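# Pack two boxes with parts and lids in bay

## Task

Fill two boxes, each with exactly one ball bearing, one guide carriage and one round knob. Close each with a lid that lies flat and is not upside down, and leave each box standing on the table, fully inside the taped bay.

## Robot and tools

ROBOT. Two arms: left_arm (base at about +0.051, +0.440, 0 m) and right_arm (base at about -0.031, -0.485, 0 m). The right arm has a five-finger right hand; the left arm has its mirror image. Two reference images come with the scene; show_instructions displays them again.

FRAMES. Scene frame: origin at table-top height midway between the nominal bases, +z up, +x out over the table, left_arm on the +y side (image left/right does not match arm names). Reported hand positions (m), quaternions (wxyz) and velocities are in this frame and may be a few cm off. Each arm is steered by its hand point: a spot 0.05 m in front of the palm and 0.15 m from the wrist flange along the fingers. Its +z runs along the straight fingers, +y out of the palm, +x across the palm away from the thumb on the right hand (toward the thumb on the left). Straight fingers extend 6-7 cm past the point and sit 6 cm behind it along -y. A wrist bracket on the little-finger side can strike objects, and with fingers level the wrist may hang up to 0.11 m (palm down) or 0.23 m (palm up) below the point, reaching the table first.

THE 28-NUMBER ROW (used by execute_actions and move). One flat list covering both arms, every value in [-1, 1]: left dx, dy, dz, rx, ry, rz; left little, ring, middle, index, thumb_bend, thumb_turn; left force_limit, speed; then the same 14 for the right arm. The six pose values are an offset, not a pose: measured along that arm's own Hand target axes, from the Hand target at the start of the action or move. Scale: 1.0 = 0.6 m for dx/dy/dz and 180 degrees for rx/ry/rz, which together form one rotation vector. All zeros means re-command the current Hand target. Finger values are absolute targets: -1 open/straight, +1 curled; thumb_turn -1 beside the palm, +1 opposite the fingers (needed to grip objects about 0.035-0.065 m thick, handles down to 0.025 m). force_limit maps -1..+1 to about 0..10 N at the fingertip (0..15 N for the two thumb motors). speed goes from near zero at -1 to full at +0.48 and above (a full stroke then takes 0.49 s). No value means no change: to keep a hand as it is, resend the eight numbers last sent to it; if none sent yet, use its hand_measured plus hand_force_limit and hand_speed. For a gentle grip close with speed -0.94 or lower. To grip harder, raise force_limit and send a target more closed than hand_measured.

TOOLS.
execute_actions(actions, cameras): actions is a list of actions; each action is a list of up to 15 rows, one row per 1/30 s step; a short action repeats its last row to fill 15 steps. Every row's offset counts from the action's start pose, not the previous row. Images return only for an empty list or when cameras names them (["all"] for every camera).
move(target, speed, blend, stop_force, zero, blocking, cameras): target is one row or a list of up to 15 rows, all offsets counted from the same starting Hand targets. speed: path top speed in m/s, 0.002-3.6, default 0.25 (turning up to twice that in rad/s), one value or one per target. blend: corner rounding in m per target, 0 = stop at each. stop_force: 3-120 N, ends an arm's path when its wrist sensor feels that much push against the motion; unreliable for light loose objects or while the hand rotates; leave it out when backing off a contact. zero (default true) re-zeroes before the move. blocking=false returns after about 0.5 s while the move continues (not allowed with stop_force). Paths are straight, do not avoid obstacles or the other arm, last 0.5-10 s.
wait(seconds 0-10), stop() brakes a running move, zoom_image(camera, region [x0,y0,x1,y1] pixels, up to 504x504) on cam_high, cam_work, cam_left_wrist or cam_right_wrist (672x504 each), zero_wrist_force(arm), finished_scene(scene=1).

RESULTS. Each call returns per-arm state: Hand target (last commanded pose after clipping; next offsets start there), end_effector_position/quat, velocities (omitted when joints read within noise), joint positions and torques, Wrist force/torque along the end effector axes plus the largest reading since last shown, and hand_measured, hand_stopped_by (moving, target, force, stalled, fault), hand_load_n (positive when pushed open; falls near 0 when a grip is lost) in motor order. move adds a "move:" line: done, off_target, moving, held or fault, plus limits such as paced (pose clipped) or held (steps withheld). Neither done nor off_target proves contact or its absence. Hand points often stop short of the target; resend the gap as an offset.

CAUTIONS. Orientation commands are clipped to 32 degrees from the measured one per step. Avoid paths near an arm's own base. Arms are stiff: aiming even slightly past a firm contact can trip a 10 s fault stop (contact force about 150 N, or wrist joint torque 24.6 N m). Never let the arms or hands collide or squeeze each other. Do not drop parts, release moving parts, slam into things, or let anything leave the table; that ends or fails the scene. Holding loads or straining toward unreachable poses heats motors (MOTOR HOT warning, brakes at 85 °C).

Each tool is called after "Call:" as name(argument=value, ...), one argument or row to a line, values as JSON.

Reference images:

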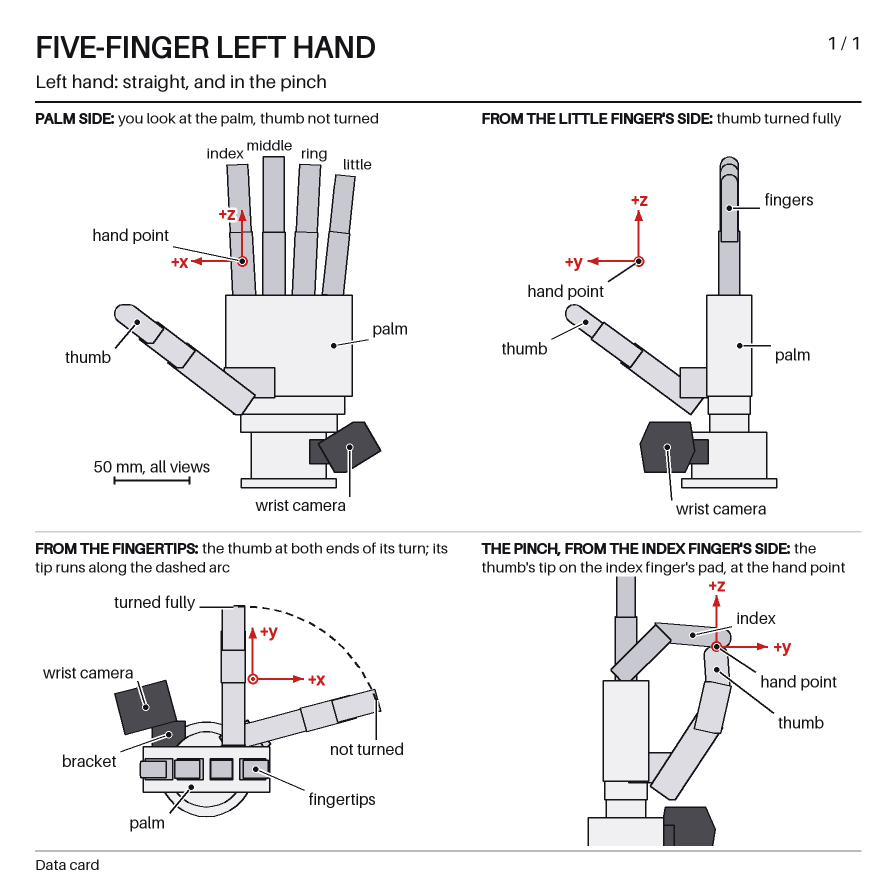

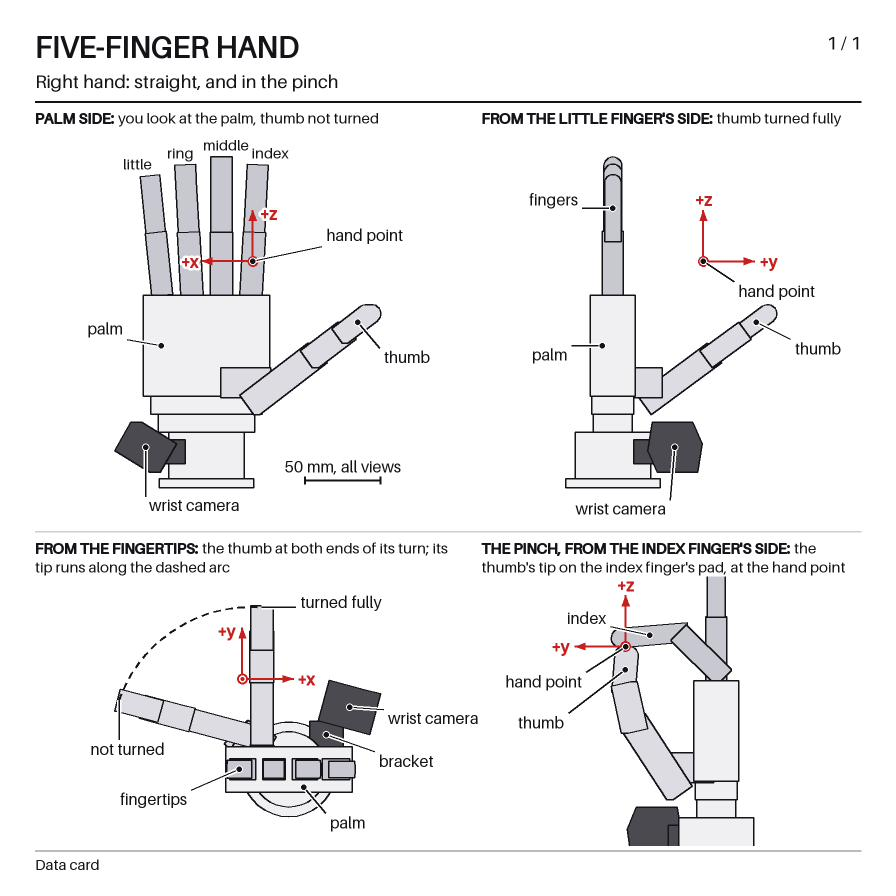

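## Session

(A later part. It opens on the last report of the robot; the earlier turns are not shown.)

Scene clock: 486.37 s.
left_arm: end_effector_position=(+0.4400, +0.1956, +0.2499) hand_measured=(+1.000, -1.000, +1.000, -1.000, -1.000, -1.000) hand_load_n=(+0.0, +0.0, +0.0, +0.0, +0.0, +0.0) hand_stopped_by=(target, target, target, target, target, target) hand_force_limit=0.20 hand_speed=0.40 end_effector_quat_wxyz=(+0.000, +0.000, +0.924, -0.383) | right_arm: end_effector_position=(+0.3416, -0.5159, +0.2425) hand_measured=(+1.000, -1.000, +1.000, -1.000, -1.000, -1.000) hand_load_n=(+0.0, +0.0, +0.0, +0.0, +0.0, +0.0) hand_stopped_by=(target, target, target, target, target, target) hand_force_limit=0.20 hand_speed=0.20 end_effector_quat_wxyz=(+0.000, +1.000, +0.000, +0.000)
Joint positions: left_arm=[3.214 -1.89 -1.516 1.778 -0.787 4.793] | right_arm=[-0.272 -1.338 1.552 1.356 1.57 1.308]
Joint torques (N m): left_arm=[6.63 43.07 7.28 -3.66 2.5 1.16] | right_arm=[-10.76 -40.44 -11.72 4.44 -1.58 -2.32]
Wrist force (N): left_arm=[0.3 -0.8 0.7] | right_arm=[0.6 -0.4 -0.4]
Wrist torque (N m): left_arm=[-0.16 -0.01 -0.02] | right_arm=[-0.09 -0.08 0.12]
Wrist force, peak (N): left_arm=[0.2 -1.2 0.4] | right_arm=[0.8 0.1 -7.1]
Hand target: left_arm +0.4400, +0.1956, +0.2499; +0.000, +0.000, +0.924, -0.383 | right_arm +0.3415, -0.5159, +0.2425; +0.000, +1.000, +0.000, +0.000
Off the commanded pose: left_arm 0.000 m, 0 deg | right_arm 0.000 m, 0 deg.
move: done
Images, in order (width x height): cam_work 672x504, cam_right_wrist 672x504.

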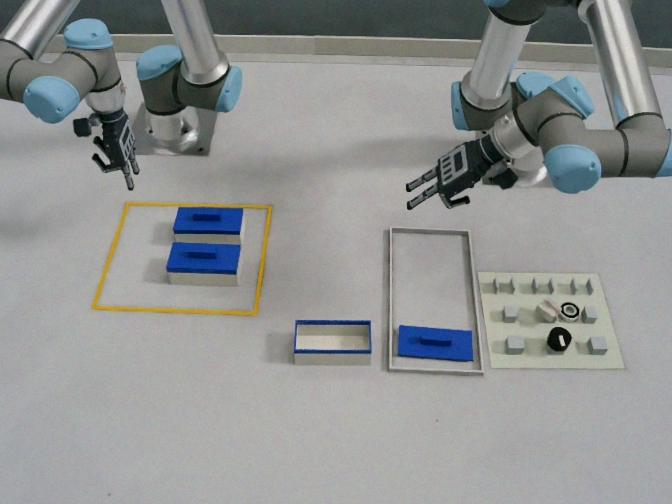

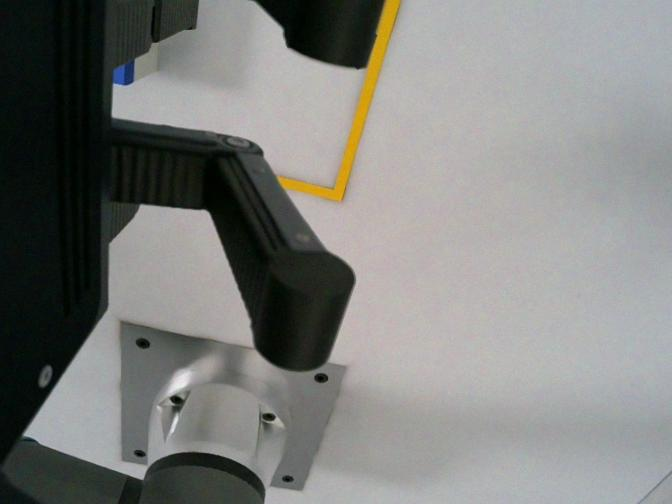

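Call:
zoom_image(
  camera="cam_work",
  region=[160, 240, 210, 290],
)

Call:
zoom_image(
  camera="cam_work",
  region=[200, 240, 250, 290],
)

Scaled by 10.080 from the camera's 672x504 image, which has a finer 960x720 frame.

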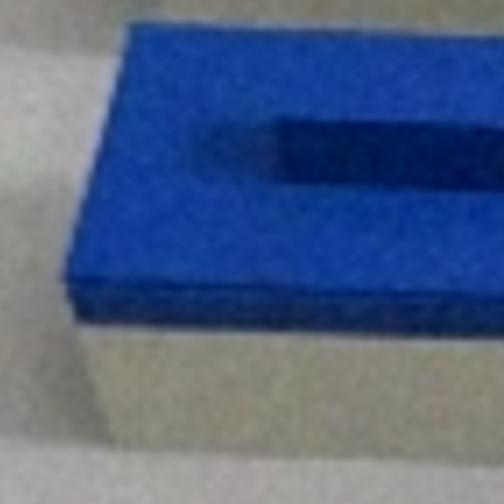

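Scaled by 10.080 from the camera's 672x504 image, which has a finer 960x720 frame.

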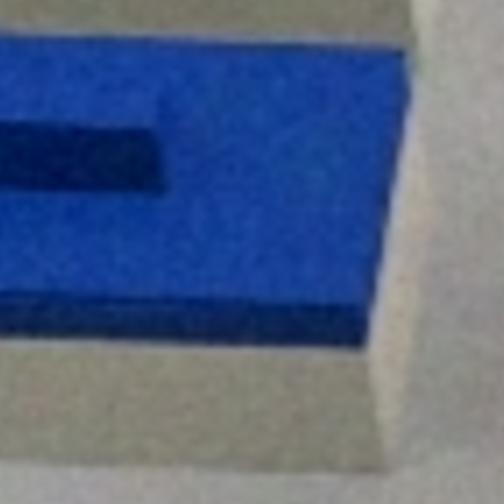

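Call:
finished_scene(
)

The scene is finished: the task was done.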